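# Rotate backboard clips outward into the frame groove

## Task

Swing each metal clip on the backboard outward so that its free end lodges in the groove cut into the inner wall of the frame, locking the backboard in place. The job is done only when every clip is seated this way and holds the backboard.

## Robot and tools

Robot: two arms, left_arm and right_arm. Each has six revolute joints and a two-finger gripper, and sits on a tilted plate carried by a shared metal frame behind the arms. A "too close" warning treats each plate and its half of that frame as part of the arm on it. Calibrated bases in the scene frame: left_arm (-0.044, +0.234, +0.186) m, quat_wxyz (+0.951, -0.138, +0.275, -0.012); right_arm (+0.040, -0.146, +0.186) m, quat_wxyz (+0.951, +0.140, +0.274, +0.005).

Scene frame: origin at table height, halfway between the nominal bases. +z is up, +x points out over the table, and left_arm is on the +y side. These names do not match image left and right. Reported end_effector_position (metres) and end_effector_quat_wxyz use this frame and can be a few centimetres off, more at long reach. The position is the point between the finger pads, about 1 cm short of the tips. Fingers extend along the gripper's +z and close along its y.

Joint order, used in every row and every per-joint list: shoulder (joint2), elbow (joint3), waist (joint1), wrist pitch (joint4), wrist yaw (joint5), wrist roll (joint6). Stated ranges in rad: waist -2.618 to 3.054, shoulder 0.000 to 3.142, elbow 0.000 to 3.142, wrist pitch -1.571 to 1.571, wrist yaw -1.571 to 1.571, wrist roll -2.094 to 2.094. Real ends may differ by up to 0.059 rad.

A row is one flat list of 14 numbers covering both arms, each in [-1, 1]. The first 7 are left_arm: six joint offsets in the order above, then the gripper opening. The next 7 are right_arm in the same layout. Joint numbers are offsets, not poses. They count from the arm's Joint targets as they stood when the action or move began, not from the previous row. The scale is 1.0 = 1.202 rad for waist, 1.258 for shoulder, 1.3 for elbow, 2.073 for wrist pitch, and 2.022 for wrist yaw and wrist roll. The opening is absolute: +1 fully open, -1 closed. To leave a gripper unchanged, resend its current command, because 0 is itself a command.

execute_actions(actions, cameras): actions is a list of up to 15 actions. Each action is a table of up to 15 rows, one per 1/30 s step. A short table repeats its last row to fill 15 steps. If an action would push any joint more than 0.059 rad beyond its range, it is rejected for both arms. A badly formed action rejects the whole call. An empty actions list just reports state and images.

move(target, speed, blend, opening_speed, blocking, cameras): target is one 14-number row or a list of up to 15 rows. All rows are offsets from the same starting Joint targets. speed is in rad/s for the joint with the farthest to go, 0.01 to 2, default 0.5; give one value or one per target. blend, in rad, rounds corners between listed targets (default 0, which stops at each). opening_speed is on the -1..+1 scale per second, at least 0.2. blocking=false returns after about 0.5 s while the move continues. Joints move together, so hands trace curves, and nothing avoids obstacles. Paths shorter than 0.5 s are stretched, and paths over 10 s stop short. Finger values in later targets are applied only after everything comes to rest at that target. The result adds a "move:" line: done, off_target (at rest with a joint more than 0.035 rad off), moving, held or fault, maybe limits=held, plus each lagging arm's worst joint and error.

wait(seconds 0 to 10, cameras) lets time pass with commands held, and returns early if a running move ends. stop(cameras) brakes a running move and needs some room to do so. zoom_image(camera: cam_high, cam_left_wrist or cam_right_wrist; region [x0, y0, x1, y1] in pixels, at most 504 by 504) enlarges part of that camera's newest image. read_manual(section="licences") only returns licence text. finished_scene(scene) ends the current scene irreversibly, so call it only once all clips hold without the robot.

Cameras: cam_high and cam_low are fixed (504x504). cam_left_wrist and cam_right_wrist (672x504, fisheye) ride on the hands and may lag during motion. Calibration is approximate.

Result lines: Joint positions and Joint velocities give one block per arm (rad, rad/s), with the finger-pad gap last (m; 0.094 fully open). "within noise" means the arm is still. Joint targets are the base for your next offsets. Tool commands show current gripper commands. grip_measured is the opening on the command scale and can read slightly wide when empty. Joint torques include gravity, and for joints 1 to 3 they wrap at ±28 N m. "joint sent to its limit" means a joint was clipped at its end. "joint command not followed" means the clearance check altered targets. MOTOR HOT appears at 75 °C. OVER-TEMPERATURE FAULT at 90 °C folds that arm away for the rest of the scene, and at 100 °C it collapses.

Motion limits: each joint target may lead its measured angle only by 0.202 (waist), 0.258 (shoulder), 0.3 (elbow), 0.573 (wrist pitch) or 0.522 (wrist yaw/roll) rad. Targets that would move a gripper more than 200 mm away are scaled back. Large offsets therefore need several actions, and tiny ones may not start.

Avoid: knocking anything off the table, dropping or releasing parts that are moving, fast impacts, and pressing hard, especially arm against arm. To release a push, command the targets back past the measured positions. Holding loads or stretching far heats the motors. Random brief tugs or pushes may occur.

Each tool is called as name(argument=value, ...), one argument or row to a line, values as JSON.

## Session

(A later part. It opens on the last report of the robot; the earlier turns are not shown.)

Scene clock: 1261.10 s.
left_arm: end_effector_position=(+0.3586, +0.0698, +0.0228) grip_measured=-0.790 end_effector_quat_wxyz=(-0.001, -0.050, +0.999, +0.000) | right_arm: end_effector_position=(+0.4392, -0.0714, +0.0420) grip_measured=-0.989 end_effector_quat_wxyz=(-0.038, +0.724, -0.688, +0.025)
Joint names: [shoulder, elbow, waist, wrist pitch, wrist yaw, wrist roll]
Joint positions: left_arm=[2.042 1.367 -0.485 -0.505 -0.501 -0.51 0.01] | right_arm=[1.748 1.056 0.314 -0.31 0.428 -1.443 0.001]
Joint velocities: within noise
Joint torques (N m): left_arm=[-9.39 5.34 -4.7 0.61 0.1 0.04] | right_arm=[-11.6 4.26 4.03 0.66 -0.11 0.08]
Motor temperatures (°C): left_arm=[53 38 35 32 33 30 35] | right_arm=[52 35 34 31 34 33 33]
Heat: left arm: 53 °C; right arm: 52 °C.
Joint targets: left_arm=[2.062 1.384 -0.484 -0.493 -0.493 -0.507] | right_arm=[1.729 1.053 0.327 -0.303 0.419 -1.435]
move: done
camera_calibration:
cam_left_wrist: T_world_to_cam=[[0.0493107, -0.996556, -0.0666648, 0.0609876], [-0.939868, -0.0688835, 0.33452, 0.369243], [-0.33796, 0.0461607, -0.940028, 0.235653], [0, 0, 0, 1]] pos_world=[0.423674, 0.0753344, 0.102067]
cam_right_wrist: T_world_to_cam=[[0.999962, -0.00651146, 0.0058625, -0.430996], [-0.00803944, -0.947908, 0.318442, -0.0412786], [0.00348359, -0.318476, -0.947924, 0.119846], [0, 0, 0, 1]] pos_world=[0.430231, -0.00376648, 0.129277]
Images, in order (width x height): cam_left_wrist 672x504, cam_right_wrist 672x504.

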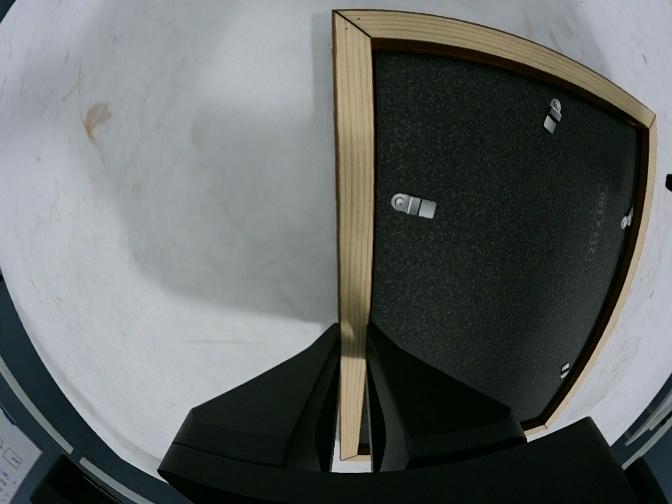

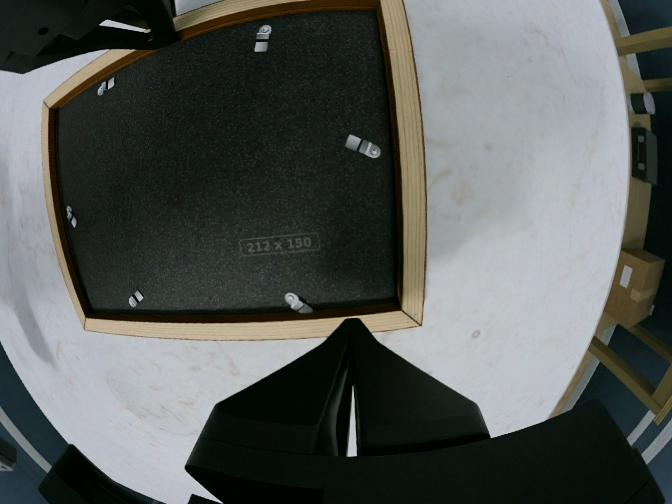

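zoom_image(
  camera="cam_right_wrist",
  region=[275, 280, 325, 330],
)

Scaled by 10.080 from the camera's 672x504 image, which has a finer 960x720 frame.

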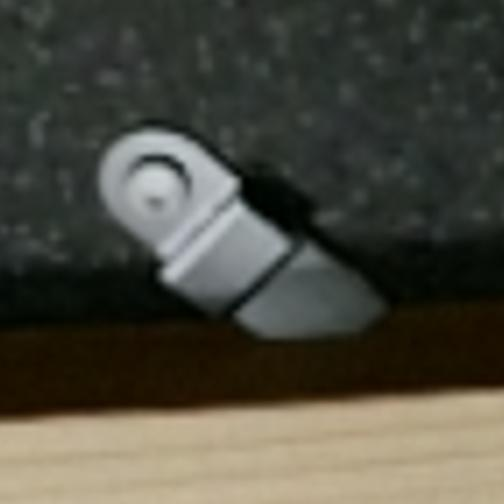

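move(
  target=[
    [0,0,0,0,0,0,-1,0.0882,0.0331,0.0324,-0.0425,0.0193,0,-1],
    [0,0,0,0,0,0,-1,0.1169,0.0331,0.0017,-0.0121,0.0084,0,-1],
  ],
  speed=[0.2,0.1],
  cameras=["cam_left_wrist","cam_right_wrist"],
)

zoom_image(
  camera="cam_right_wrist",
  region=[300, 270, 400, 370],
)

Scene clock: 1359.63 s.
left_arm: end_effector_position=(+0.3586, +0.0698, +0.0228) grip_measured=-0.790 end_effector_quat_wxyz=(-0.001, -0.050, +0.999, +0.000) | right_arm: end_effector_position=(+0.4167, -0.0573, +0.0185) grip_measured=-0.989 end_effector_quat_wxyz=(+0.002, +0.747, -0.665, +0.004)
Joint names: [shoulder, elbow, waist, wrist pitch, wrist yaw, wrist roll]
Joint positions: left_arm=[2.042 1.367 -0.485 -0.505 -0.501 -0.51 0.01] | right_arm=[1.851 1.08 0.339 -0.34 0.449 -1.443 0.001]
Joint velocities: within noise
Joint torques (N m): left_arm=[-9.33 5.33 -4.64 0.6 0.11 0.05] | right_arm=[-7.57 5.56 2.86 0.56 -0.1 0.06]
Motor temperatures (°C): left_arm=[54 38 35 32 33 30 35] | right_arm=[55 35 35 31 34 33 33]
Heat: left arm: 54 °C; right arm: 55 °C.
Joint targets: left_arm=[2.062 1.384 -0.484 -0.493 -0.493 -0.507] | right_arm=[1.876 1.096 0.329 -0.329 0.436 -1.435]
move: done
camera_calibration:
cam_left_wrist: T_world_to_cam=[[0.0493107, -0.996556, -0.0666648, 0.0609876], [-0.939868, -0.0688835, 0.33452, 0.369243], [-0.33796, 0.0461607, -0.940028, 0.235653], [0, 0, 0, 1]] pos_world=[0.423674, 0.0753344, 0.102067]
cam_right_wrist: T_world_to_cam=[[0.995187, 0.0577446, -0.0791707, -0.400986], [0.0816241, -0.935534, 0.343678, -0.0577434], [-0.0542213, -0.348486, -0.935744, 0.124213], [0, 0, 0, 1]] pos_world=[0.410504, 0.0124202, 0.10433]
Images, in order (width x height): cam_left_wrist 672x504, cam_right_wrist 672x504.

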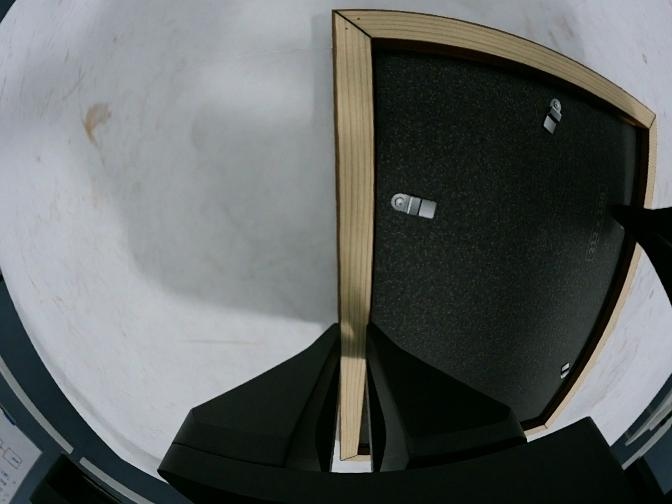

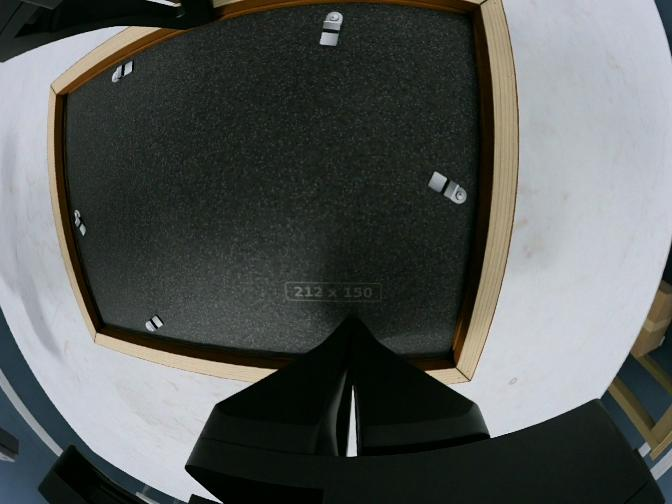

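Scaled by 5.040 from the camera's 672x504 image, which has a finer 960x720 frame.

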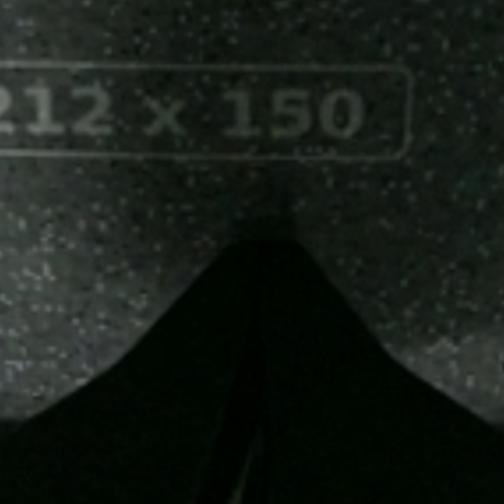

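move(
  target=[
    [0,0,0,0,0,0,-1,-0.0366,-0.02,0,0,0.002,0,-1],
    [0,0,0,0,0,0,-1,-0.0366,-0.025,-0.0179,0,0.002,0,-1],
  ],
  speed=[0.1,0.03],
  cameras=["cam_left_wrist","cam_right_wrist"],
)

zoom_image(
  camera="cam_left_wrist",
  region=[580, 180, 660, 260],
)

zoom_image(
  camera="cam_right_wrist",
  region=[300, 270, 400, 370],
)

Scene clock: 1377.17 s.
left_arm: end_effector_position=(+0.3586, +0.0698, +0.0228) grip_measured=-0.790 end_effector_quat_wxyz=(-0.001, -0.050, +0.999, +0.000) | right_arm: end_effector_position=(+0.4189, -0.0614, +0.0179) grip_measured=-0.989 end_effector_quat_wxyz=(-0.001, +0.742, -0.671, +0.003)
Joint names: [shoulder, elbow, waist, wrist pitch, wrist yaw, wrist roll]
Joint positions: left_arm=[2.042 1.367 -0.485 -0.505 -0.501 -0.51 0.01] | right_arm=[1.845 1.08 0.325 -0.336 0.439 -1.443 0.001]
Joint velocities: within noise
Joint torques (N m): left_arm=[-9.36 5.35 -4.66 0.61 0.11 0.05] | right_arm=[-11.62 2.63 2.22 0.57 0.02 0.07]
Motor temperatures (°C): left_arm=[54 38 35 32 33 30 35] | right_arm=[50 35 34 31 34 33 33]
Heat: left arm: 54 °C; right arm: 50 °C.
Joint targets: left_arm=[2.062 1.384 -0.484 -0.493 -0.493 -0.507] | right_arm=[1.830 1.063 0.308 -0.329 0.440 -1.435]
move: done
camera_calibration:
cam_left_wrist: T_world_to_cam=[[0.0493107, -0.996556, -0.0666648, 0.0609876], [-0.939868, -0.0688835, 0.33452, 0.369243], [-0.33796, 0.0461607, -0.940028, 0.235653], [0, 0, 0, 1]] pos_world=[0.423674, 0.0753344, 0.102067]
cam_right_wrist: T_world_to_cam=[[0.996112, 0.0425495, -0.07714, -0.404392], [0.0663822, -0.938187, 0.339703, -0.0552785], [-0.0579176, -0.343503, -0.937364, 0.124244], [0, 0, 0, 1]] pos_world=[0.413685, 0.0080231, 0.104045]
Images, in order (width x height): cam_left_wrist 672x504, cam_right_wrist 672x504.

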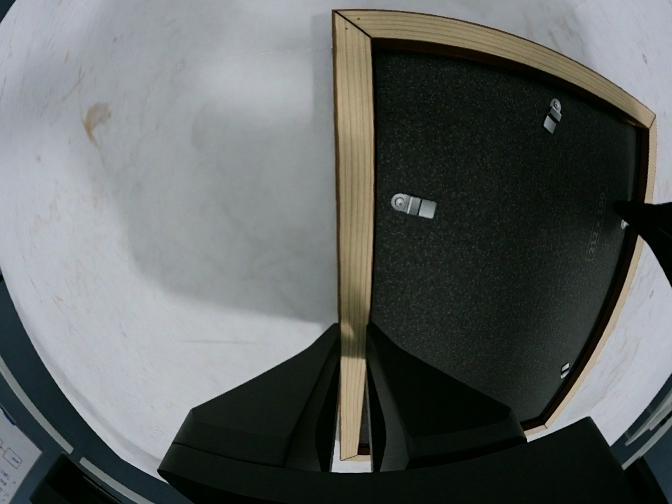

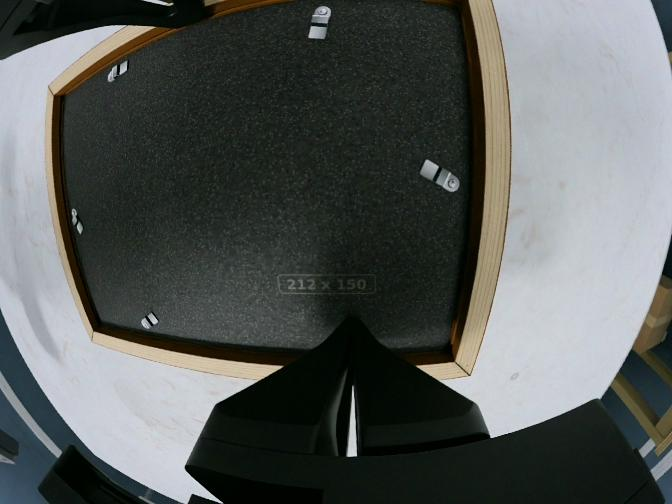

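Scaled by 6.300 from the camera's 672x504 image, which has a finer 960x720 frame.

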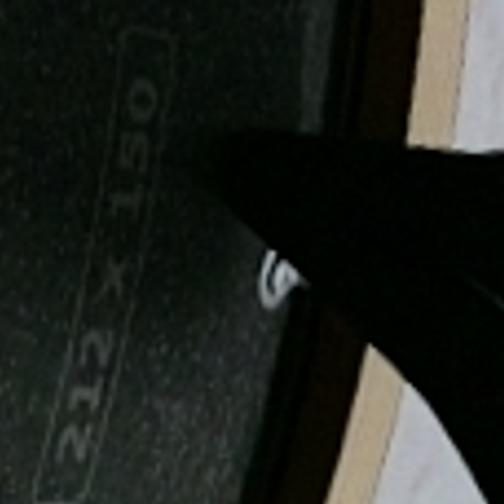

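Scaled by 5.040 from the camera's 672x504 image, which has a finer 960x720 frame.

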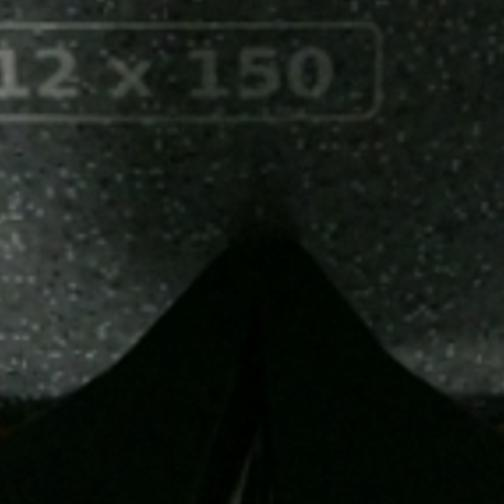

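move(
  target=[0,0,0,0,0,0,-1,-0.0032,-0.0075,-0.0083,-0.002,0.005,0,-1],
  speed=0.03,
  cameras=["cam_left_wrist","cam_right_wrist"],
)

zoom_image(
  camera="cam_left_wrist",
  region=[580, 180, 660, 260],
)

Scene clock: 1388.73 s.
left_arm: end_effector_position=(+0.3586, +0.0698, +0.0228) grip_measured=-0.790 end_effector_quat_wxyz=(-0.001, -0.050, +0.999, +0.000) | right_arm: end_effector_position=(+0.4210, -0.0653, +0.0178) grip_measured=-0.989 end_effector_quat_wxyz=(-0.003, +0.737, -0.676, +0.007)
Joint names: [shoulder, elbow, waist, wrist pitch, wrist yaw, wrist roll]
Joint positions: left_arm=[2.042 1.367 -0.485 -0.505 -0.501 -0.51 0.01] | right_arm=[1.839 1.075 0.315 -0.324 0.439 -1.443 0.001]
Joint velocities: within noise
Joint torques (N m): left_arm=[-9.35 5.37 -4.66 0.61 0.11 0.05] | right_arm=[-11.1 2.35 2.13 0.4 0.13 0.09]
Motor temperatures (°C): left_arm=[54 38 35 32 33 30 35] | right_arm=[50 35 34 31 34 33 33]
Heat: left arm: 54 °C; right arm: 50 °C.
Joint targets: left_arm=[2.062 1.384 -0.484 -0.493 -0.493 -0.507] | right_arm=[1.827 1.054 0.298 -0.333 0.450 -1.435]
move: done
camera_calibration:
cam_left_wrist: T_world_to_cam=[[0.0493107, -0.996556, -0.0666648, 0.0609876], [-0.939868, -0.0688835, 0.33452, 0.369243], [-0.33796, 0.0461607, -0.940028, 0.235653], [0, 0, 0, 1]] pos_world=[0.423674, 0.0753344, 0.102067]
cam_right_wrist: T_world_to_cam=[[0.997202, 0.0294351, -0.0687103, -0.407792], [0.0512694, -0.93825, 0.342139, -0.0527074], [-0.0543966, -0.344704, -0.937134, 0.121377], [0, 0, 0, 1]] pos_world=[0.415956, 0.00438993, 0.10376]
Images, in order (width x height): cam_left_wrist 672x504, cam_right_wrist 672x504.

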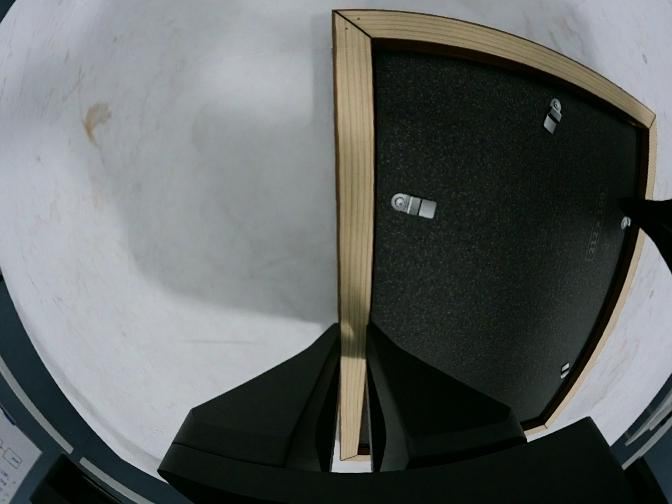

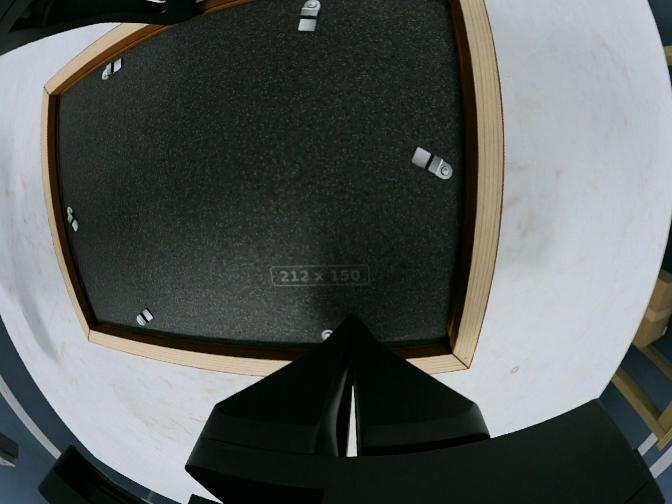

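Scaled by 6.300 from the camera's 672x504 image, which has a finer 960x720 frame.

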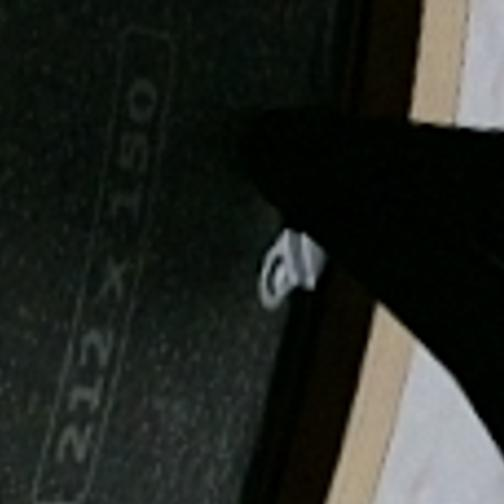

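move(
  target=[0,0,0,0,0,0,-1,-0.0024,-0.0069,0,-0.0154,0,0,-1],
  speed=0.03,
  cameras=["cam_left_wrist"],
)

zoom_image(
  camera="cam_left_wrist",
  region=[580, 180, 660, 260],
)

Scene clock: 1461.63 s.
left_arm: end_effector_position=(+0.3586, +0.0698, +0.0228) grip_measured=-0.790 end_effector_quat_wxyz=(-0.001, -0.050, +0.999, +0.000) | right_arm: end_effector_position=(+0.4198, -0.0656, +0.0178) grip_measured=-0.989 end_effector_quat_wxyz=(-0.002, +0.738, -0.675, +0.006)
Joint names: [shoulder, elbow, waist, wrist pitch, wrist yaw, wrist roll]
Joint positions: left_arm=[2.042 1.367 -0.485 -0.505 -0.501 -0.51 0.01] | right_arm=[1.837 1.071 0.315 -0.324 0.439 -1.443 0.001]
Joint velocities: within noise
Joint torques (N m): left_arm=[-9.39 5.33 -4.67 0.61 0.11 0.05] | right_arm=[-11.38 1.92 2.14 0.15 0.11 0.09]
Motor temperatures (°C): left_arm=[54 38 35 32 33 30 35] | right_arm=[51 34 34 31 34 33 33]
Heat: left arm: 54 °C; right arm: 51 °C.
Joint targets: left_arm=[2.062 1.384 -0.484 -0.493 -0.493 -0.507] | right_arm=[1.823 1.045 0.298 -0.364 0.450 -1.435]
move: off_target (right_arm); right_arm: the wrist pitch is farthest, 0.041 rad from its target
camera_calibration:
cam_left_wrist: T_world_to_cam=[[0.0493107, -0.996556, -0.0666648, 0.0609876], [-0.939868, -0.0688835, 0.33452, 0.369243], [-0.33796, 0.0461607, -0.940028, 0.235653], [0, 0, 0, 1]] pos_world=[0.423674, 0.0753344, 0.102067]
Images, in order (width x height): cam_left_wrist 672x504.

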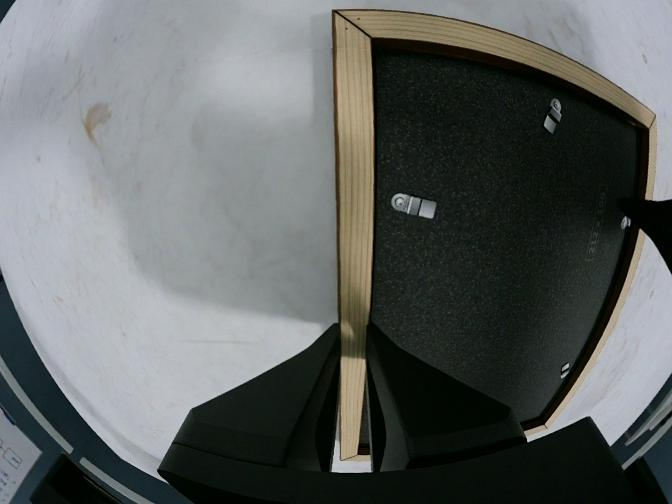

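Scaled by 6.300 from the camera's 672x504 image, which has a finer 960x720 frame.

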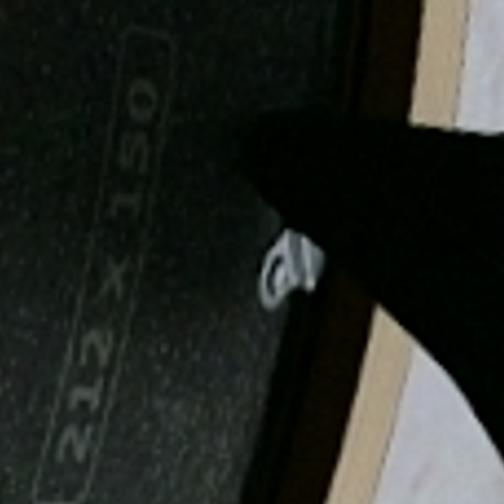

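move(
  target=[0,0,0,0,0,0,-1,-0.0056,-0.0146,0,-0.0145,0,0,-1],
  speed=0.03,
  cameras=["cam_left_wrist","cam_right_wrist"],
)

zoom_image(
  camera="cam_left_wrist",
  region=[580, 180, 660, 260],
)

zoom_image(
  camera="cam_right_wrist",
  region=[300, 270, 400, 370],
)

Scene clock: 1475.70 s.
left_arm: end_effector_position=(+0.3581, +0.0687, +0.0228) grip_measured=-0.790 end_effector_quat_wxyz=(-0.002, -0.046, +0.999, -0.003) | right_arm: end_effector_position=(+0.4142, -0.0688, +0.0177) grip_measured=-0.989 end_effector_quat_wxyz=(+0.004, +0.738, -0.674, +0.006)
Joint names: [shoulder, elbow, waist, wrist pitch, wrist yaw, wrist roll]
Joint positions: left_arm=[2.042 1.367 -0.485 -0.505 -0.494 -0.501 0.01] | right_arm=[1.828 1.052 0.313 -0.324 0.444 -1.443 0.001]
Joint velocities: within noise
Joint torques (N m): left_arm=[-9.36 5.38 -4.67 0.61 0.04 -0.04] | right_arm=[-10.85 1.96 2.02 -0.16 0.1 0.06]
Motor temperatures (°C): left_arm=[54 38 35 31 33 30 35] | right_arm=[54 34 33 31 34 33 33]
Heat: left arm: 54 °C; right arm: 54 °C.
Joint targets: left_arm=[2.062 1.384 -0.484 -0.493 -0.492 -0.508] | right_arm=[1.817 1.026 0.298 -0.395 0.450 -1.435]
move: off_target (right_arm); right_arm: the wrist pitch is farthest, 0.070 rad from its target
camera_calibration:
cam_left_wrist: T_world_to_cam=[[0.0396303, -0.997403, -0.060138, 0.0632081], [-0.939511, -0.0576871, 0.337627, 0.367709], [-0.34022, 0.04312, -0.939357, 0.236541], [0, 0, 0, 1]] pos_world=[0.423438, 0.0740564, 0.101849]
cam_right_wrist: T_world_to_cam=[[0.9964, 0.0317002, -0.078627, -0.400225], [0.0573245, -0.935222, 0.349389, -0.0579921], [-0.062458, -0.352639, -0.933673, 0.122473], [0, 0, 0, 1]] pos_world=[0.409758, 0.00164035, 0.103143]
Images, in order (width x height): cam_left_wrist 672x504, cam_right_wrist 672x504.

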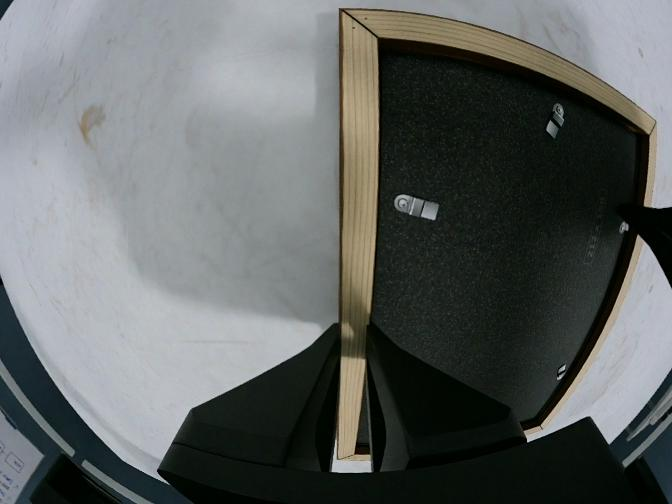

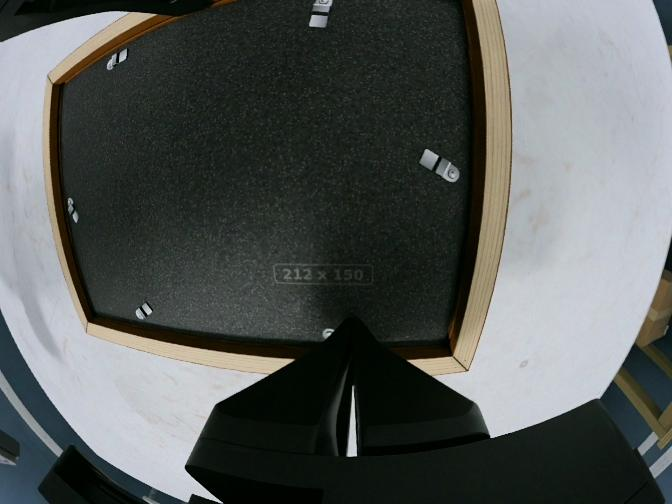

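Scaled by 6.300 from the camera's 672x504 image, which has a finer 960x720 frame.

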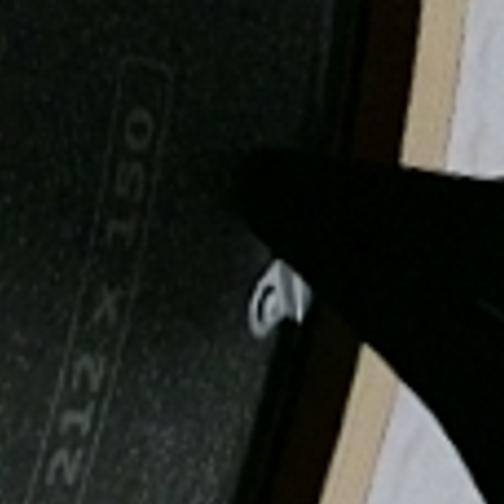

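Scaled by 5.040 from the camera's 672x504 image, which has a finer 960x720 frame.

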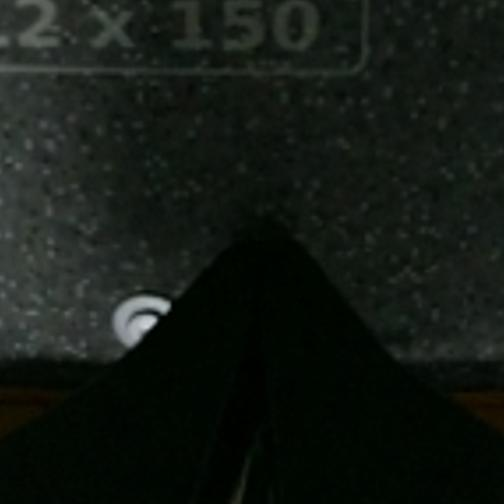

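move(
  target=[
    [0,0,0,0,0,0,-1,0,0.02,0.025,0.035,-0.005,0,-1],
    [0,0,0,0,0,0,-1,-0.06,0.02,0.03,0.025,-0.005,0,-1],
  ],
  speed=[0.1,0.2],
  cameras=["cam_right_wrist"],
)

zoom_image(
  camera="cam_right_wrist",
  region=[280, 250, 360, 330],
)

Scene clock: 1507.73 s.
left_arm: end_effector_position=(+0.3581, +0.0687, +0.0228) grip_measured=-0.790 end_effector_quat_wxyz=(-0.002, -0.045, +0.999, -0.003) | right_arm: end_effector_position=(+0.4330, -0.0741, +0.0379) grip_measured=-0.989 end_effector_quat_wxyz=(-0.023, +0.727, -0.685, +0.025)
Joint names: [shoulder, elbow, waist, wrist pitch, wrist yaw, wrist roll]
Joint positions: left_arm=[2.042 1.367 -0.485 -0.505 -0.494 -0.5 0.01] | right_arm=[1.758 1.052 0.313 -0.321 0.444 -1.443 0.001]
Joint velocities: within noise
Joint torques (N m): left_arm=[-9.36 5.37 -4.67 0.61 0.05 -0.05] | right_arm=[-11.67 4.37 4.78 0.4 -0.02 0.05]
Motor temperatures (°C): left_arm=[54 38 35 31 33 30 35] | right_arm=[51 34 34 31 34 33 33]
Heat: left arm: 54 °C; right arm: 51 °C.
Joint targets: left_arm=[2.062 1.384 -0.484 -0.493 -0.492 -0.507] | right_arm=[1.741 1.052 0.334 -0.343 0.440 -1.435]
move: done
camera_calibration:
cam_right_wrist: T_world_to_cam=[[0.999903, 0.00205191, -0.0138074, -0.423356], [0.0065987, -0.941122, 0.338003, -0.049127], [-0.0123009, -0.338061, -0.941044, 0.120259], [0, 0, 0, 1]] pos_world=[0.425118, -0.004711, 0.123928]
Images, in order (width x height): cam_right_wrist 672x504.

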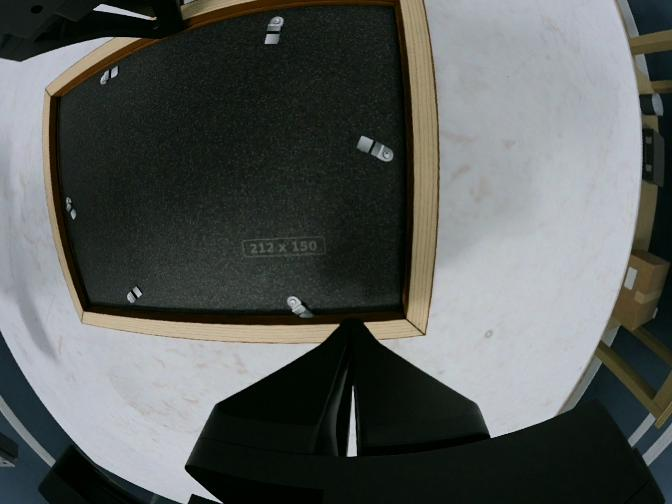

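Scaled by 6.300 from the camera's 672x504 image, which has a finer 960x720 frame.

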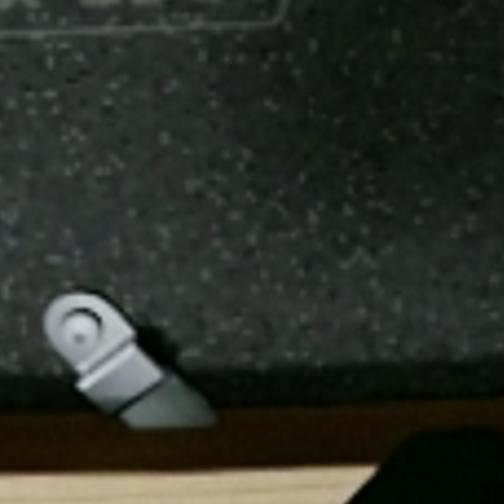

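execute_actions(
  actions=[],
)

zoom_image(
  camera="cam_right_wrist",
  region=[240, 220, 440, 370],
)

zoom_image(
  camera="cam_left_wrist",
  region=[420, 120, 672, 309],
)

Scene clock: 1603.97 s.
left_arm: end_effector_position=(+0.3581, +0.0687, +0.0228) grip_measured=-0.790 end_effector_quat_wxyz=(-0.002, -0.045, +0.999, -0.003) | right_arm: end_effector_position=(+0.4329, -0.0741, +0.0379) grip_measured=-0.989 end_effector_quat_wxyz=(-0.023, +0.727, -0.685, +0.025)
Joint names: [shoulder, elbow, waist, wrist pitch, wrist yaw, wrist roll]
Joint positions: left_arm=[2.042 1.367 -0.485 -0.505 -0.494 -0.5 0.01] | right_arm=[1.758 1.052 0.313 -0.321 0.444 -1.443 0.001]
Joint velocities: within noise
Joint torques (N m): left_arm=[-9.33 5.33 -4.63 0.61 0.05 -0.04] | right_arm=[-11.55 4.38 4.81 0.41 -0.03 0.06]
Motor temperatures (°C): left_arm=[55 38 35 31 33 30 35] | right_arm=[57 35 35 31 34 33 33]
Heat: left arm: 55 °C; right arm: 57 °C.
Joint targets: left_arm=[2.062 1.384 -0.484 -0.493 -0.492 -0.507] | right_arm=[1.741 1.052 0.334 -0.343 0.440 -1.435]
Tool commands: left_gripper/opening=-1.0 right_gripper/opening=-1.0
camera_calibration:
cam_left_wrist: T_world_to_cam=[[0.03925, -0.997418, -0.0601363, 0.0633453], [-0.939533, -0.0573282, 0.337625, 0.367693], [-0.340201, 0.0432483, -0.939358, 0.236525], [0, 0, 0, 1]] pos_world=[0.423439, 0.0740316, 0.101849]
cam_right_wrist: T_world_to_cam=[[0.999897, 0.00220976, -0.0141462, -0.423243], [0.00686271, -0.941096, 0.338071, -0.0492548], [-0.0125658, -0.338134, -0.941014, 0.120355], [0, 0, 0, 1]] pos_world=[0.42505, -0.00472224, 0.12392]

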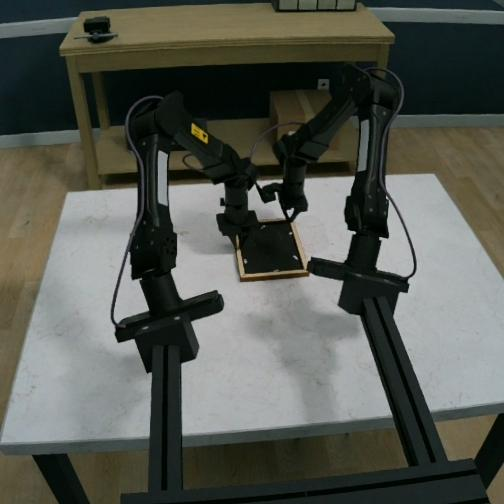

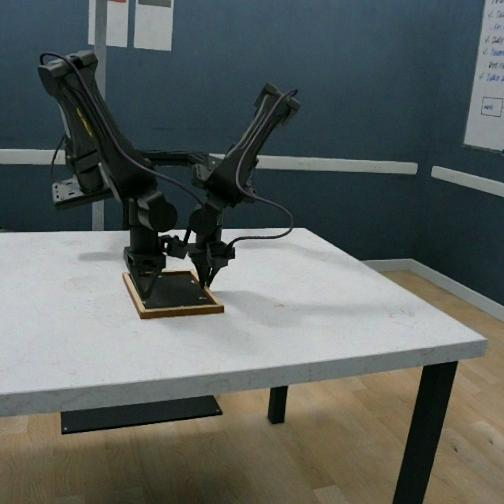

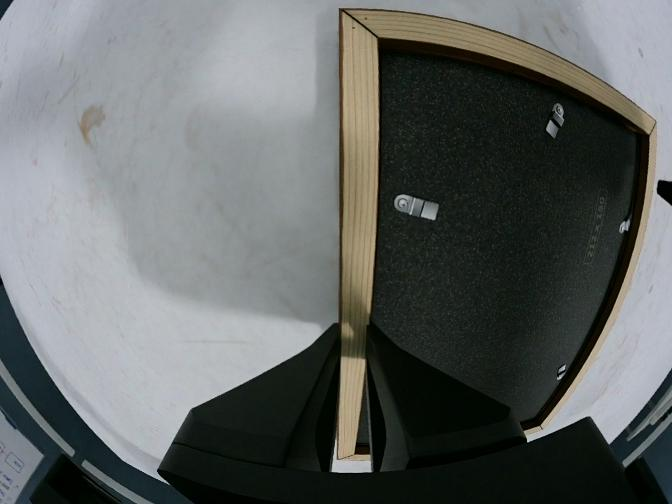

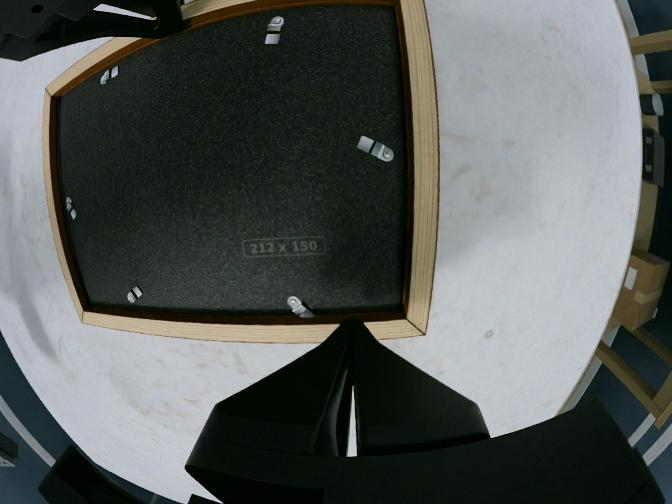

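Scaled by 2.520 from the camera's 672x504 image, which has a finer 960x720 frame.

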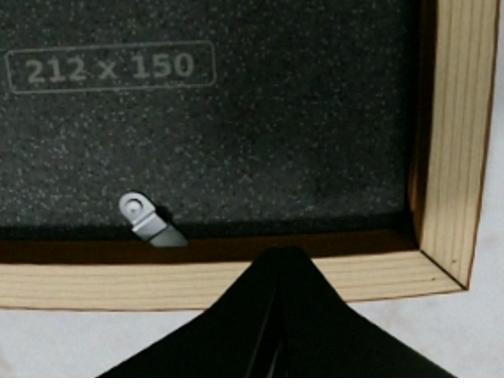

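Scaled by 2.000 from the camera's 672x504 image, which has a finer 960x720 frame.

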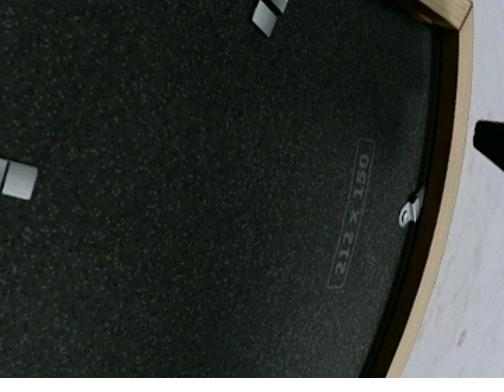

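move(
  target=[0,0,0,0,0,0,-1, 0.005,-0.012,0.005,-0.008,0.001,1.0,-1],
  speed=1.2,
  cameras=[],
)

move(
  target=[0,0,0,0,0,0,-1, 0.006,-0.0138,0.0056,-0.0089,0.0012,0.562,-0.6],
  speed=0.8,
  cameras=["cam_right_wrist","cam_left_wrist"],
)

zoom_image(
  camera="cam_right_wrist",
  region=[270, 240, 430, 360],
)

Scene clock: 1674.93 s.
left_arm: end_effector_position=(+0.3581, +0.0687, +0.0228) grip_measured=-0.790 end_effector_quat_wxyz=(-0.002, -0.045, +0.999, -0.003) | right_arm: end_effector_position=(+0.4283, -0.0721, +0.0387) grip_measured=-0.989 end_effector_quat_wxyz=(+0.026, +0.187, +0.982, +0.005)
Joint names: [shoulder, elbow, waist, wrist pitch, wrist yaw, wrist roll]
Joint positions: left_arm=[2.042 1.367 -0.485 -0.505 -0.494 -0.5 0.01] | right_arm=[1.758 1.052 0.32 -0.341 0.444 0.578 0.001]
Joint velocities: within noise
Joint torques (N m): left_arm=[-9.29 5.34 -4.66 0.6 0.06 -0.05] | right_arm=[-10.76 3.19 4.79 0.38 -0.02 0.03]
Motor temperatures (°C): left_arm=[55 38 35 31 33 30 35] | right_arm=[57 34 35 31 34 33 33]
Heat: left arm: 55 °C; right arm: 57 °C.
Joint targets: left_arm=[2.062 1.384 -0.484 -0.493 -0.492 -0.507] | right_arm=[1.747 1.036 0.340 -0.359 0.442 0.587]
move: done
No camera images: "cameras" was empty.

Scene clock: 1677.23 s.
left_arm: end_effector_position=(+0.3581, +0.0687, +0.0228) grip_measured=-0.790 end_effector_quat_wxyz=(-0.002, -0.045, +0.999, -0.003) | right_arm: end_effector_position=(+0.4165, -0.0706, +0.0368) grip_measured=-0.602 end_effector_quat_wxyz=(+0.010, +0.679, +0.734, +0.008)
Joint names: [shoulder, elbow, waist, wrist pitch, wrist yaw, wrist roll]
Joint positions: left_arm=[2.042 1.367 -0.485 -0.505 -0.494 -0.5 0.01] | right_arm=[1.758 1.033 0.327 -0.354 0.444 1.714 0.019]
Joint velocities: within noise
Joint torques (N m): left_arm=[-9.36 5.38 -4.68 0.61 0.05 -0.05] | right_arm=[-9.8 3.22 4.72 0.3 -0.01 0.13]
Motor temperatures (°C): left_arm=[55 38 35 31 33 30 35] | right_arm=[57 34 35 31 34 33 33]
Heat: left arm: 55 °C; right arm: 57 °C.
Joint targets: left_arm=[2.062 1.384 -0.484 -0.493 -0.492 -0.507] | right_arm=[1.755 1.018 0.346 -0.378 0.444 1.723]
move: done
camera_calibration:
cam_left_wrist: T_world_to_cam=[[0.03925, -0.997418, -0.0601363, 0.0633453], [-0.939533, -0.0573282, 0.337625, 0.367693], [-0.340201, 0.0432483, -0.939358, 0.236525], [0, 0, 0, 1]] pos_world=[0.423439, 0.0740316, 0.101849]
cam_right_wrist: T_world_to_cam=[[-0.994049, -0.0199931, -0.107084, 0.425485], [-0.0548687, 0.941105, 0.333632, 0.113284], [0.0941066, 0.337523, -0.936602, 0.123373], [0, 0, 0, 1]] pos_world=[0.417559, -0.139747, 0.123319]
Images, in order (width x height): cam_left_wrist 672x504, cam_right_wrist 672x504.

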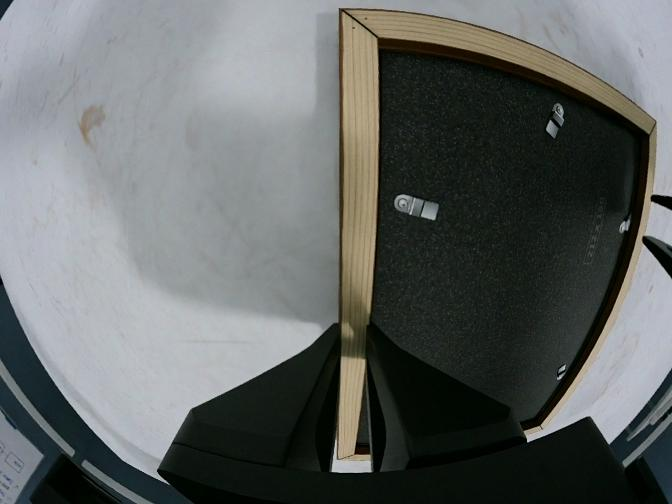

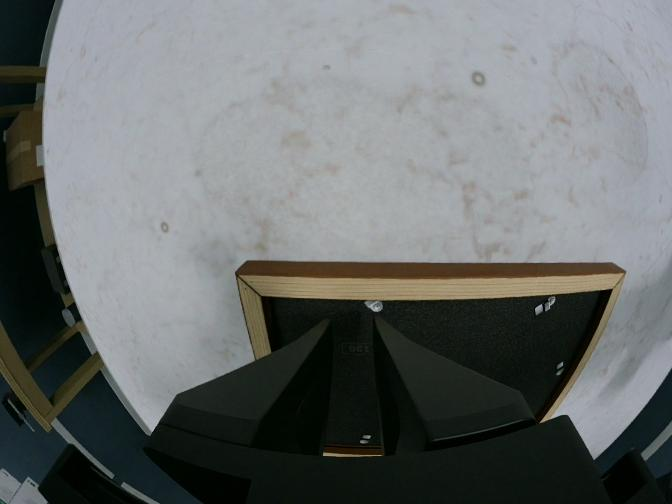

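Scaled by 3.150 from the camera's 672x504 image, which has a finer 960x720 frame.

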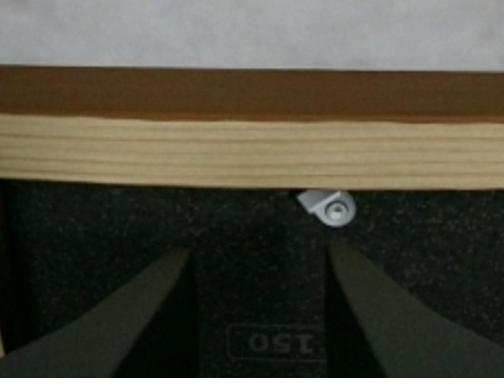

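move(
  target=[0,0,0,0,0,0,-1, 0.0358,-0.0165,0.001,0.026,-0.0045,0,-0.6],
  speed=0.3,
  cameras=["cam_right_wrist"],
)

zoom_image(
  camera="cam_right_wrist",
  region=[270, 240, 430, 360],
)

Scene clock: 1722.90 s.
left_arm: end_effector_position=(+0.3581, +0.0687, +0.0228) grip_measured=-0.790 end_effector_quat_wxyz=(-0.002, -0.045, +0.999, -0.003) | right_arm: end_effector_position=(+0.4058, -0.0680, +0.0286) grip_measured=-0.602 end_effector_quat_wxyz=(+0.002, +0.676, +0.737, +0.002)
Joint names: [shoulder, elbow, waist, wrist pitch, wrist yaw, wrist roll]
Joint positions: left_arm=[2.042 1.367 -0.485 -0.505 -0.494 -0.5 0.01] | right_arm=[1.777 1.009 0.327 -0.334 0.437 1.715 0.019]
Joint velocities: within noise
Joint torques (N m): left_arm=[-9.37 5.38 -4.66 0.61 0.05 -0.05] | right_arm=[-7.19 2.99 4.81 0.53 -0.01 0.08]
Motor temperatures (°C): left_arm=[55 38 35 31 33 30 35] | right_arm=[55 34 35 31 34 33 32]
Heat: left arm: 55 °C; right arm: 55 °C.
Joint targets: left_arm=[2.062 1.384 -0.484 -0.493 -0.492 -0.507] | right_arm=[1.800 0.997 0.348 -0.324 0.435 1.723]
move: done
camera_calibration:
cam_right_wrist: T_world_to_cam=[[-0.995824, -0.0280965, -0.0868629, 0.413565], [-0.0559027, 0.93989, 0.336872, 0.113193], [0.0721766, 0.340321, -0.937535, 0.124952], [0, 0, 0, 1]] pos_world=[0.409147, -0.137293, 0.114939]
Images, in order (width x height): cam_right_wrist 672x504.

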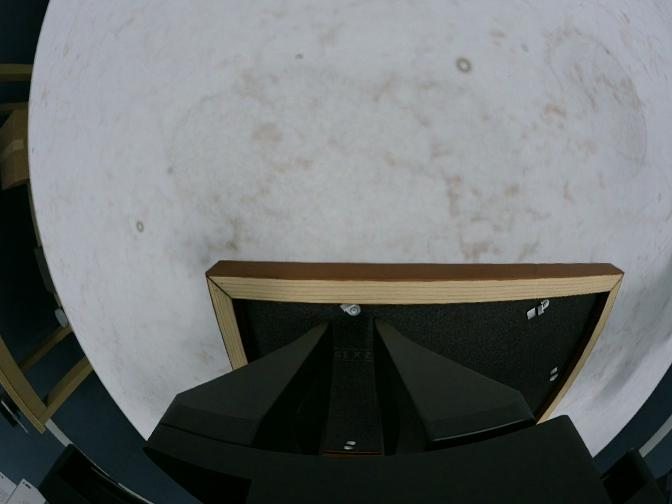

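Scaled by 3.150 from the camera's 672x504 image, which has a finer 960x720 frame.

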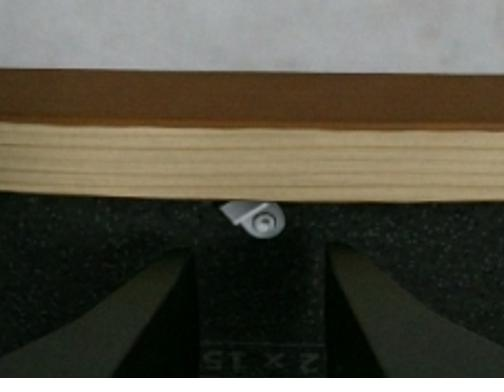

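move(
  target=[
    [0,0,0,0,0,0,-1, 0,0,-0.0266,0,-0.004,0,-0.6],
    [0,0,0,0,0,0,-1, 0.0246,0,-0.0316,0.0159,-0.0059,0,-0.6],
  ],
  speed=0.05,
  cameras=["cam_right_wrist"],
)

zoom_image(
  camera="cam_right_wrist",
  region=[270, 240, 430, 360],
)

Scene clock: 1741.77 s.
left_arm: end_effector_position=(+0.3581, +0.0687, +0.0228) grip_measured=-0.790 end_effector_quat_wxyz=(-0.002, -0.045, +0.999, -0.003) | right_arm: end_effector_position=(+0.4052, -0.0651, +0.0195) grip_measured=-0.602 end_effector_quat_wxyz=(-0.002, +0.679, +0.734, +0.004)
Joint names: [shoulder, elbow, waist, wrist pitch, wrist yaw, wrist roll]
Joint positions: left_arm=[2.042 1.367 -0.485 -0.505 -0.494 -0.5 0.01] | right_arm=[1.806 1.009 0.32 -0.301 0.425 1.715 0.019]
Joint velocities: within noise
Joint torques (N m): left_arm=[-9.36 5.34 -4.67 0.61 0.07 -0.05] | right_arm=[-7.35 2.91 2.5 0.51 -0.05 0.08]
Motor temperatures (°C): left_arm=[55 38 35 31 33 30 35] | right_arm=[51 33 35 31 34 33 32]
Heat: left arm: 55 °C; right arm: 51 °C.
Joint targets: left_arm=[2.062 1.384 -0.484 -0.493 -0.492 -0.507] | right_arm=[1.831 0.997 0.309 -0.291 0.423 1.723]
move: done
camera_calibration:
cam_right_wrist: T_world_to_cam=[[-0.99614, -0.0198766, -0.0855044, 0.412871], [-0.0482655, 0.937603, 0.344342, 0.110165], [0.0733248, 0.347139, -0.934943, 0.115442], [0, 0, 0, 1]] pos_world=[0.408129, -0.135159, 0.105299]
Images, in order (width x height): cam_right_wrist 672x504.

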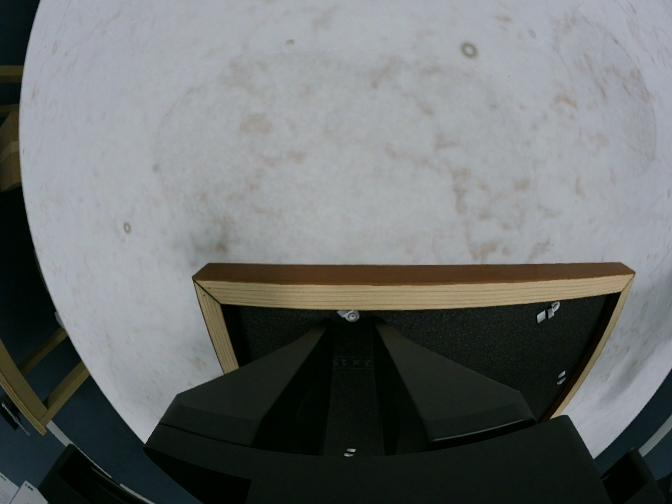

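Scaled by 3.150 from the camera's 672x504 image, which has a finer 960x720 frame.

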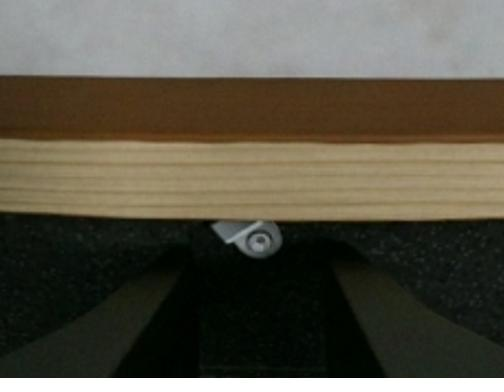

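move(
  target=[0,0,0,0,0,0,-1, 0.0032,0,0,0,0.0069,0,-0.6],
  speed=0.05,
  cameras=["cam_right_wrist"],
)

zoom_image(
  camera="cam_right_wrist",
  region=[270, 240, 430, 360],
)

Scene clock: 1755.93 s.
left_arm: end_effector_position=(+0.3581, +0.0687, +0.0228) grip_measured=-0.790 end_effector_quat_wxyz=(-0.002, -0.045, +0.999, -0.003) | right_arm: end_effector_position=(+0.4055, -0.0650, +0.0195) grip_measured=-0.602 end_effector_quat_wxyz=(-0.001, +0.679, +0.734, +0.005)
Joint names: [shoulder, elbow, waist, wrist pitch, wrist yaw, wrist roll]
Joint positions: left_arm=[2.042 1.367 -0.485 -0.505 -0.494 -0.5 0.01] | right_arm=[1.806 1.009 0.32 -0.299 0.425 1.715 0.019]
Joint velocities: within noise
Joint torques (N m): left_arm=[-9.36 5.35 -4.68 0.62 0.04 -0.05] | right_arm=[-6.86 3 2.62 0.56 0.13 0.06]
Motor temperatures (°C): left_arm=[55 38 35 31 33 30 35] | right_arm=[49 33 35 31 34 33 32]
Heat: left arm: 55 °C; right arm: 49 °C.
Joint targets: left_arm=[2.062 1.384 -0.484 -0.493 -0.492 -0.507] | right_arm=[1.835 0.997 0.309 -0.291 0.437 1.723]
move: done
camera_calibration:
cam_right_wrist: T_world_to_cam=[[-0.996043, -0.0191827, -0.086779, 0.413235], [-0.048104, 0.937399, 0.344919, 0.109954], [0.0747301, 0.347729, -0.934612, 0.114831], [0, 0, 0, 1]] pos_world=[0.408307, -0.135074, 0.105258]
Images, in order (width x height): cam_right_wrist 672x504.

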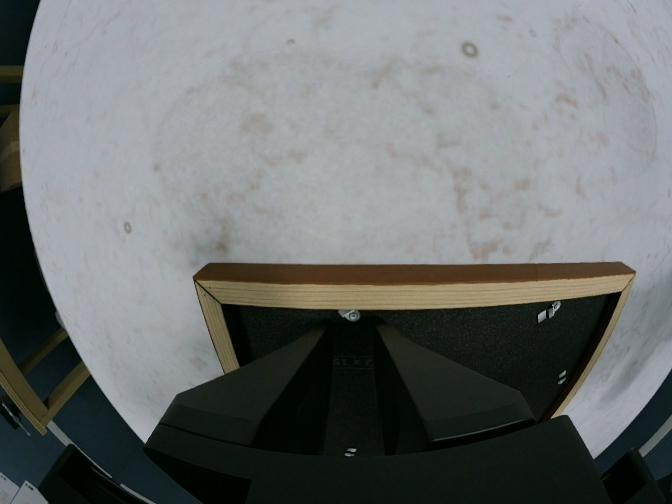

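Scaled by 3.150 from the camera's 672x504 image, which has a finer 960x720 frame.

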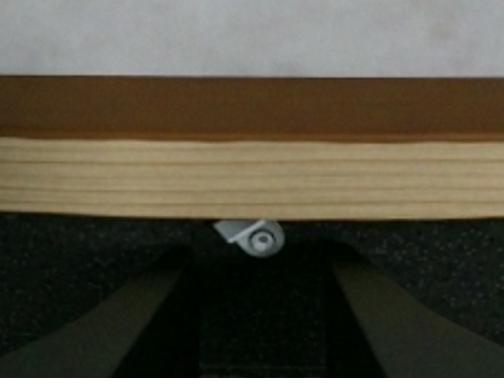

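move(
  target=[0,0,0,0,0,0,-1, 0.006,0,0,0,0.004,0,-0.6],
  speed=0.05,
  cameras=["cam_right_wrist"],
)

zoom_image(
  camera="cam_right_wrist",
  region=[270, 240, 430, 360],
)

Scene clock: 1763.10 s.
left_arm: end_effector_position=(+0.3581, +0.0687, +0.0228) grip_measured=-0.790 end_effector_quat_wxyz=(-0.002, -0.045, +0.999, -0.003) | right_arm: end_effector_position=(+0.4042, -0.0648, +0.0179) grip_measured=-0.602 end_effector_quat_wxyz=(-0.002, +0.678, +0.735, +0.003)
Joint names: [shoulder, elbow, waist, wrist pitch, wrist yaw, wrist roll]
Joint positions: left_arm=[2.042 1.367 -0.485 -0.505 -0.494 -0.5 0.01] | right_arm=[1.812 1.009 0.32 -0.299 0.426 1.715 0.019]
Joint velocities: within noise
Joint torques (N m): left_arm=[-9.36 5.38 -4.68 0.61 0.04 -0.04] | right_arm=[-6.65 2.91 2.63 0.53 0.18 0.1]
Motor temperatures (°C): left_arm=[55 38 35 31 33 30 35] | right_arm=[48 33 35 31 34 33 32]
Heat: left arm: 55 °C; right arm: 48 °C.
Joint targets: left_arm=[2.062 1.384 -0.484 -0.493 -0.492 -0.507] | right_arm=[1.842 0.997 0.309 -0.291 0.445 1.723]
move: done
camera_calibration:
cam_right_wrist: T_world_to_cam=[[-0.996351, -0.0214295, -0.0826161, 0.411687], [-0.0486271, 0.938028, 0.343131, 0.110499], [0.0701431, 0.345897, -0.935647, 0.115134], [0, 0, 0, 1]] pos_world=[0.407483, -0.134654, 0.103821]
Images, in order (width x height): cam_right_wrist 672x504.

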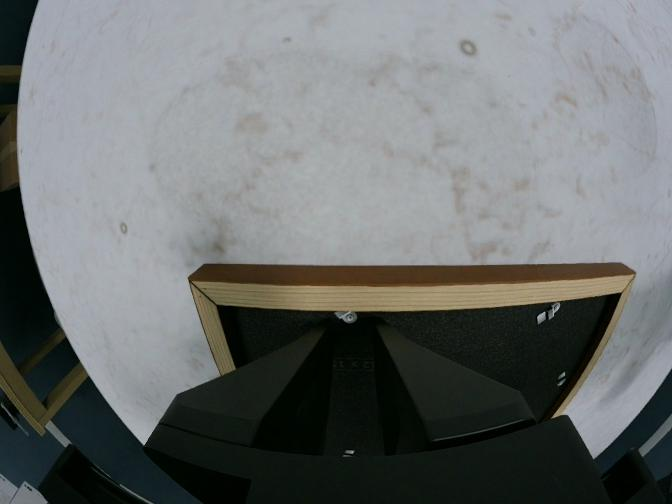

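Scaled by 3.150 from the camera's 672x504 image, which has a finer 960x720 frame.

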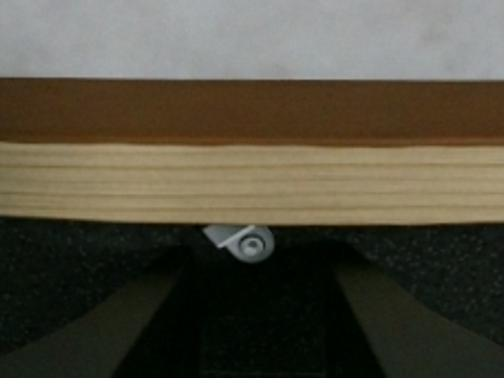

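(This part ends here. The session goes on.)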